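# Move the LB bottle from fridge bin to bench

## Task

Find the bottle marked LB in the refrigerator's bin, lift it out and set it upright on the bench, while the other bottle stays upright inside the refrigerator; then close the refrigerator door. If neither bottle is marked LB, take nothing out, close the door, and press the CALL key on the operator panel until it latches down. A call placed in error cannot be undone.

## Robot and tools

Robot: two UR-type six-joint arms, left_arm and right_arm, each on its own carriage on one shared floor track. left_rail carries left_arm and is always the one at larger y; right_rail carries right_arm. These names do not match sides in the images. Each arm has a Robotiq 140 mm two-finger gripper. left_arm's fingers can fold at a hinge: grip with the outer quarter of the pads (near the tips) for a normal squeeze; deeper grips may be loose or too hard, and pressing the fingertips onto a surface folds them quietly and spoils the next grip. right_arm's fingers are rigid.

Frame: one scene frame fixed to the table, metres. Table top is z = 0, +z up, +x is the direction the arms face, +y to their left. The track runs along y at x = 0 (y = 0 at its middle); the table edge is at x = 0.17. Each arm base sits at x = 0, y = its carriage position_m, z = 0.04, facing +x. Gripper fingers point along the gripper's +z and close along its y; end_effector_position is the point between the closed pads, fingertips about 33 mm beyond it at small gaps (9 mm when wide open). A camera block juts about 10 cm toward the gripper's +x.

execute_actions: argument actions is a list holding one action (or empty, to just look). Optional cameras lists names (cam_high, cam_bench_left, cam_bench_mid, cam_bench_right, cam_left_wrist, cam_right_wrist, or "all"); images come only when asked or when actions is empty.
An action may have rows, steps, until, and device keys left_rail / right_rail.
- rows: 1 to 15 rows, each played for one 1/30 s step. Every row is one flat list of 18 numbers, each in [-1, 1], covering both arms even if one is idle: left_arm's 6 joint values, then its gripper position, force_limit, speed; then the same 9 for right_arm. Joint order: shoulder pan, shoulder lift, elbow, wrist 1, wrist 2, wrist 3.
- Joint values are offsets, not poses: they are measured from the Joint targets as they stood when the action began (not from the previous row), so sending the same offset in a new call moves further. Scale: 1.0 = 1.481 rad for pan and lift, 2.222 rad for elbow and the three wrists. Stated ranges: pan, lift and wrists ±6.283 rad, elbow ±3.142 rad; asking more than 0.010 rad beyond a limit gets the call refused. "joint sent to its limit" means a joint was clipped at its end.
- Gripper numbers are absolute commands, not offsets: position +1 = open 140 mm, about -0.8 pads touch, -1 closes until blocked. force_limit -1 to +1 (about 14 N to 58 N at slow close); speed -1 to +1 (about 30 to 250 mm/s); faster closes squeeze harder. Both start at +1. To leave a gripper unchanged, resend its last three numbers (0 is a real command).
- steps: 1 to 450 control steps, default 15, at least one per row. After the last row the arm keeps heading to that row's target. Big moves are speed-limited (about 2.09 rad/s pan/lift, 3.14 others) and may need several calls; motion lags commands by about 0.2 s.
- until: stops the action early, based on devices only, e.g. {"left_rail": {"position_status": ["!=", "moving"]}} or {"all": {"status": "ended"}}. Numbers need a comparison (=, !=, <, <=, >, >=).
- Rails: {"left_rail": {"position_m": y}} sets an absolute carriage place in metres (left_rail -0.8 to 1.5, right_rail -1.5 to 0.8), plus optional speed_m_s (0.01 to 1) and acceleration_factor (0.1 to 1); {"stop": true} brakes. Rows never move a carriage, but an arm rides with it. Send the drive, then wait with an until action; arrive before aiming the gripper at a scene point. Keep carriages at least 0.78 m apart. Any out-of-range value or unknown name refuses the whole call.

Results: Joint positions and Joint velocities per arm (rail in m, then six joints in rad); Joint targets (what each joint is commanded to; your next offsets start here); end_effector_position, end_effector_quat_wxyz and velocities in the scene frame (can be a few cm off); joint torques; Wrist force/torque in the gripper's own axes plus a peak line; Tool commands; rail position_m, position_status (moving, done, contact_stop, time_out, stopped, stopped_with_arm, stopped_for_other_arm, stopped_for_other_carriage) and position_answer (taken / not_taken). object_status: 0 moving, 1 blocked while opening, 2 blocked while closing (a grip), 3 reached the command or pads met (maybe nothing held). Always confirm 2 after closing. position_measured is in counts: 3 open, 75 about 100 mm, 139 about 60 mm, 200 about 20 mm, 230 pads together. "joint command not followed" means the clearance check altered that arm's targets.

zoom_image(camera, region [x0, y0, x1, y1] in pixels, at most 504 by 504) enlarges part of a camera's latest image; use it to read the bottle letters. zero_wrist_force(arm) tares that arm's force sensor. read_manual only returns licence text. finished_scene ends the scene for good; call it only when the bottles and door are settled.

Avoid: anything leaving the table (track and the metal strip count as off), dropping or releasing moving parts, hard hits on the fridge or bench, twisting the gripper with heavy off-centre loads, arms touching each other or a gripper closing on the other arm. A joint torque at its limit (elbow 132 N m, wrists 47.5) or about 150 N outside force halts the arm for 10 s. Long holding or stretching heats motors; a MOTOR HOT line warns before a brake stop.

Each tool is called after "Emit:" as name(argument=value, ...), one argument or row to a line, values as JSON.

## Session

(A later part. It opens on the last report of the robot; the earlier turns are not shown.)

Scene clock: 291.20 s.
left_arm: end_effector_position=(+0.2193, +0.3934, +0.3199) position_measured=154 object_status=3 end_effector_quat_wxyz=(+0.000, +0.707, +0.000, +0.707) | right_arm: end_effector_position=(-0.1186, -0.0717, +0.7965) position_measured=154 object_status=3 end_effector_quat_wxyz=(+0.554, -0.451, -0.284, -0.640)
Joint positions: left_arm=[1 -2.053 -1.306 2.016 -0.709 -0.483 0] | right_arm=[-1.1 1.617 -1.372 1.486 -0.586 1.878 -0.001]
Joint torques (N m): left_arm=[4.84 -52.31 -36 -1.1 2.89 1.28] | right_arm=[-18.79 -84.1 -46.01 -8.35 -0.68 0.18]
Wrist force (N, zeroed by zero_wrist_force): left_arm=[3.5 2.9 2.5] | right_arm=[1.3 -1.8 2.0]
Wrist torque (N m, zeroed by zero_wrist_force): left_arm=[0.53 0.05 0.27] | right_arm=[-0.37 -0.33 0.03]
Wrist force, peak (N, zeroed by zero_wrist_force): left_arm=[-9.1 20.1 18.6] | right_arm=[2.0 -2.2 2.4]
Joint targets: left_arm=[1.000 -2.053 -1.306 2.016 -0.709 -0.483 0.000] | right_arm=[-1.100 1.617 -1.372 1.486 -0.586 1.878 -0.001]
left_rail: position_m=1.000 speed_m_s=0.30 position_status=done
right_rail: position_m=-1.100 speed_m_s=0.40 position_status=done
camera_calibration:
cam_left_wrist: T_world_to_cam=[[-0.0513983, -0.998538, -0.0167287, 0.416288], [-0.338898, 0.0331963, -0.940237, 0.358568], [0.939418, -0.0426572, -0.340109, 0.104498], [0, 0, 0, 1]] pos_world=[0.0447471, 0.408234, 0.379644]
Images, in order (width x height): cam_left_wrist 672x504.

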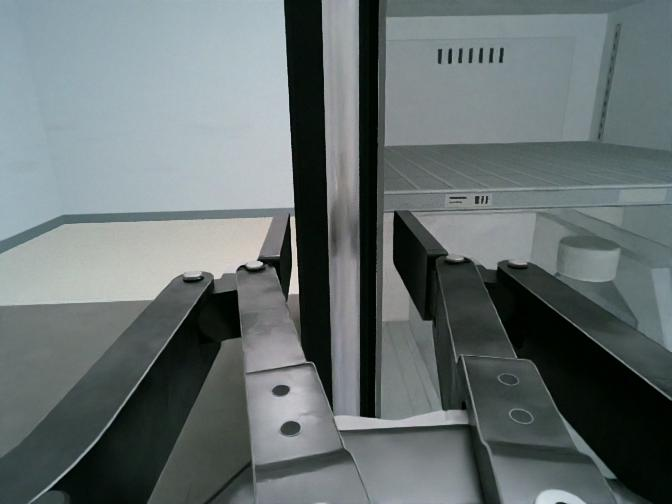

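Emit:
execute_actions(
  actions=[
    {"rows": [[-0.0197, 0.0057, -0.0054, 0.0015, -0.0131, 0, -0.2, 0.3, -1, 0, 0, 0, 0, 0, 0, -0.2, 0.3, -0.8], [-0.0394, 0.0113, -0.0108, 0.0031, -0.0261, 0, -0.2, 0.3, -1, 0, 0, 0, 0, 0, 0, -0.2, 0.3, -0.8], [-0.0590, 0.0170, -0.0161, 0.0046, -0.0392, 0, -0.2, 0.3, -1, 0, 0, 0, 0, 0, 0, -0.2, 0.3, -0.8], [-0.0787, 0.0227, -0.0215, 0.0062, -0.0523, 0, -0.2, 0.3, -1, 0, 0, 0, 0, 0, 0, -0.2, 0.3, -0.8], [-0.0984, 0.0283, -0.0269, 0.0077, -0.0653, 0, -0.2, 0.3, -1, 0, 0, 0, 0, 0, 0, -0.2, 0.3, -0.8], [-0.1181, 0.0340, -0.0323, 0.0092, -0.0784, 0, -0.2, 0.3, -1, 0, 0, 0, 0, 0, 0, -0.2, 0.3, -0.8], [-0.1377, 0.0397, -0.0376, 0.0108, -0.0915, 0, -0.2, 0.3, -1, 0, 0, 0, 0, 0, 0, -0.2, 0.3, -0.8], [-0.1574, 0.0454, -0.0430, 0.0123, -0.1046, 0, -0.2, 0.3, -1, 0, 0, 0, 0, 0, 0, -0.2, 0.3, -0.8]], "steps": 30},
  ],
  cameras=["cam_left_wrist", "cam_high", "cam_bench_left", "cam_bench_mid"],
)

Scene clock: 293.10 s.
left_arm: end_effector_position=(+0.0497, +0.4000, +0.3201) position_measured=154 object_status=3 end_effector_quat_wxyz=(+0.000, +0.707, +0.000, +0.707) | right_arm: end_effector_position=(-0.1186, -0.0717, +0.7965) position_measured=154 object_status=3 end_effector_quat_wxyz=(+0.554, -0.451, -0.284, -0.640)
Joint positions: left_arm=[1 -2.287 -1.239 1.92 -0.682 -0.715 0] | right_arm=[-1.1 1.617 -1.372 1.486 -0.586 1.878 -0.001]
Joint torques (N m): left_arm=[-10.96 -51.42 -48.54 5.11 -2.47 1.58] | right_arm=[-18.92 -82.81 -45.82 -8.55 -1.06 0.63]
Wrist force (N, zeroed by zero_wrist_force): left_arm=[4.0 3.0 2.3] | right_arm=[2.0 -1.8 2.1]
Wrist torque (N m, zeroed by zero_wrist_force): left_arm=[0.60 -0.11 0.29] | right_arm=[-0.37 -0.48 0.03]
Wrist force, peak (N, zeroed by zero_wrist_force): left_arm=[3.8 2.3 8.9] | right_arm=[1.8 -2.1 2.9]
Joint targets: left_arm=[1.000 -2.287 -1.239 1.920 -0.682 -0.715 0.000] | right_arm=[-1.100 1.617 -1.372 1.486 -0.586 1.878 -0.001]
left_rail: position_m=1.000 speed_m_s=0.30 position_status=done
right_rail: position_m=-1.100 speed_m_s=0.40 position_status=done
camera_calibration:
cam_left_wrist: T_world_to_cam=[[-0.052228, -0.998507, -0.0160026, 0.413974], [-0.339392, 0.0328183, -0.940072, 0.301086], [0.939194, -0.0436669, -0.340599, 0.264757], [0, 0, 0, 1]] pos_world=[-0.124851, 0.415036, 0.379843]
Images, in order (width x height): cam_high 672x504, cam_bench_left 672x504, cam_bench_mid 672x504, cam_left_wrist 672x504.

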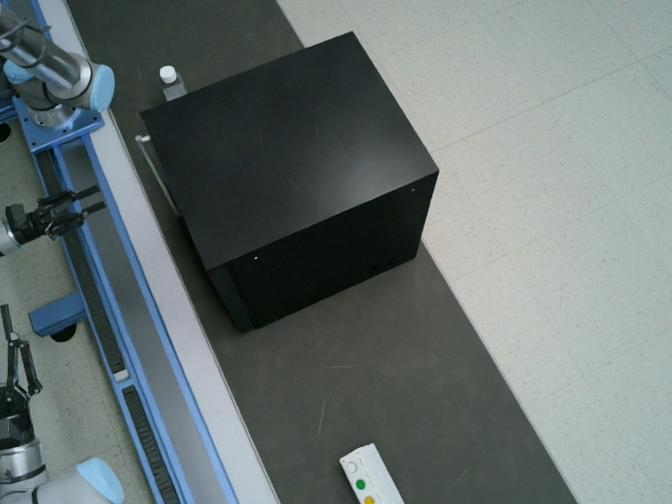

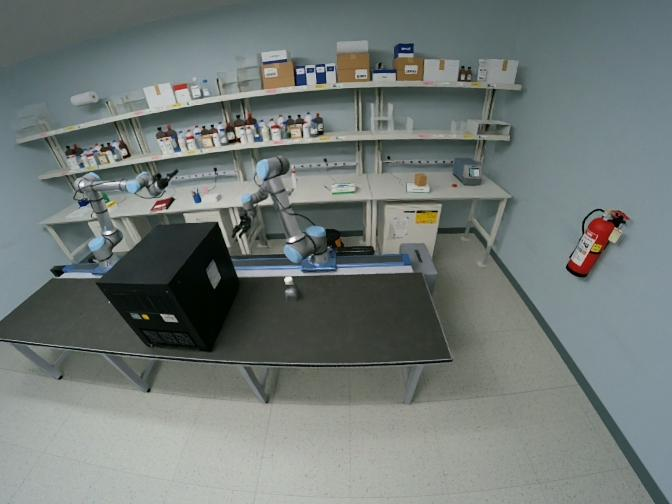

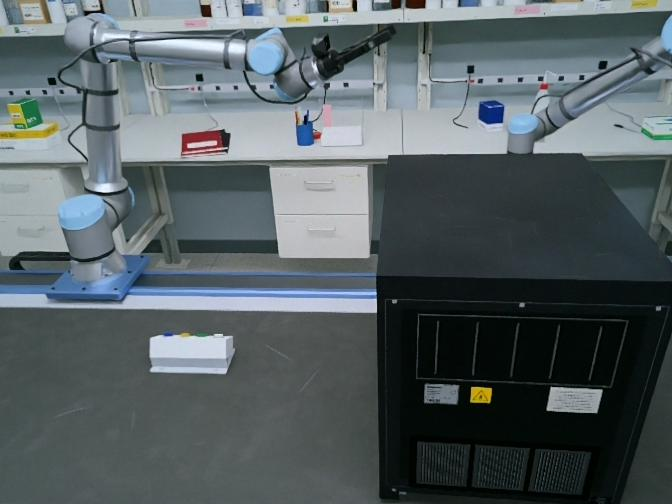

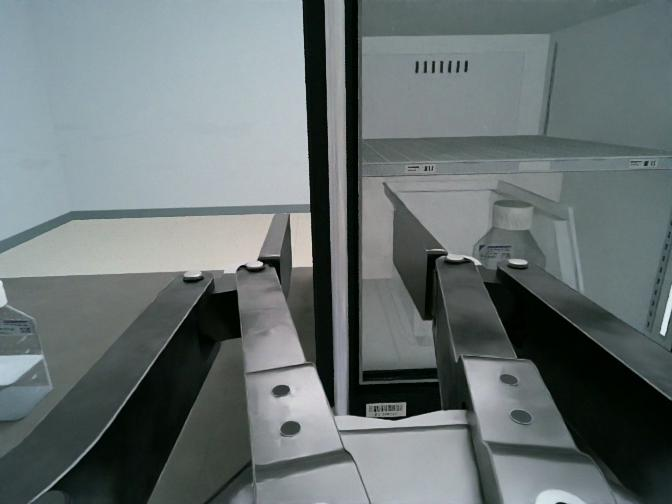

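Emit:
zoom_image(
  camera="cam_high",
  region=[100, 80, 260, 240],
)

Emit:
zoom_image(
  camera="cam_high",
  region=[190, 230, 290, 340],
)

Scaled by 3.150 from the camera's 672x504 image, which has a finer 960x720 frame.

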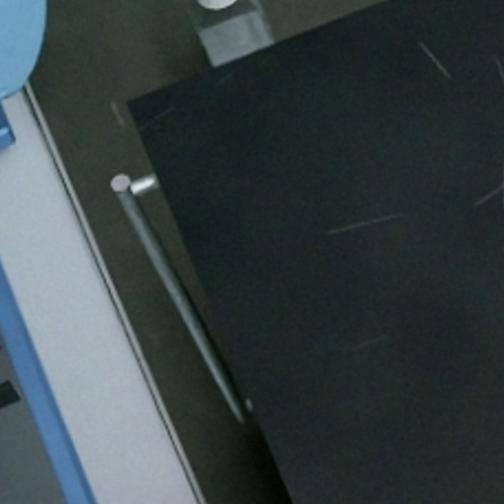

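Scaled by 4.582 from the camera's 672x504 image, which has a finer 960x720 frame.

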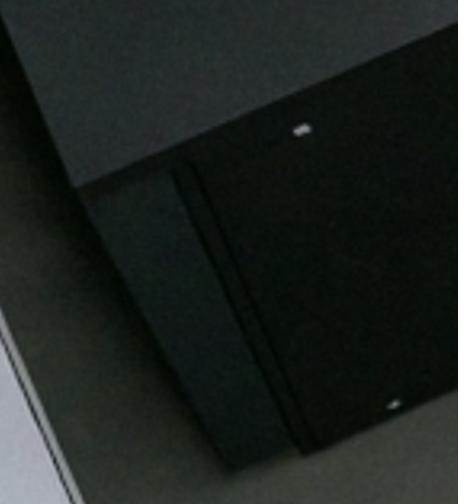

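Emit:
zoom_image(
  camera="cam_left_wrist",
  region=[360, 160, 640, 400],
)

Emit:
zoom_image(
  camera="cam_left_wrist",
  region=[0, 260, 120, 440],
)

Scaled by 1.800 from the camera's 672x504 image, which has a finer 960x720 frame.

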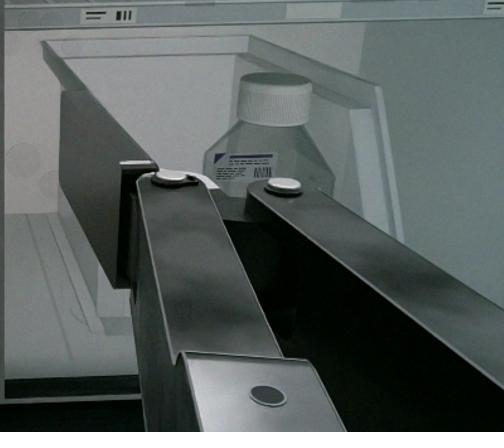

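Scaled by 2.800 from the camera's 672x504 image, which has a finer 960x720 frame.

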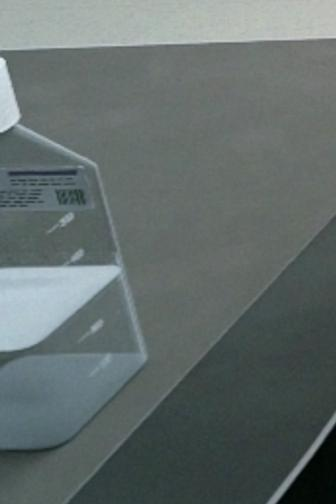

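Emit:
finished_scene(
  scene=1,
)

The scene is finished: the task was done.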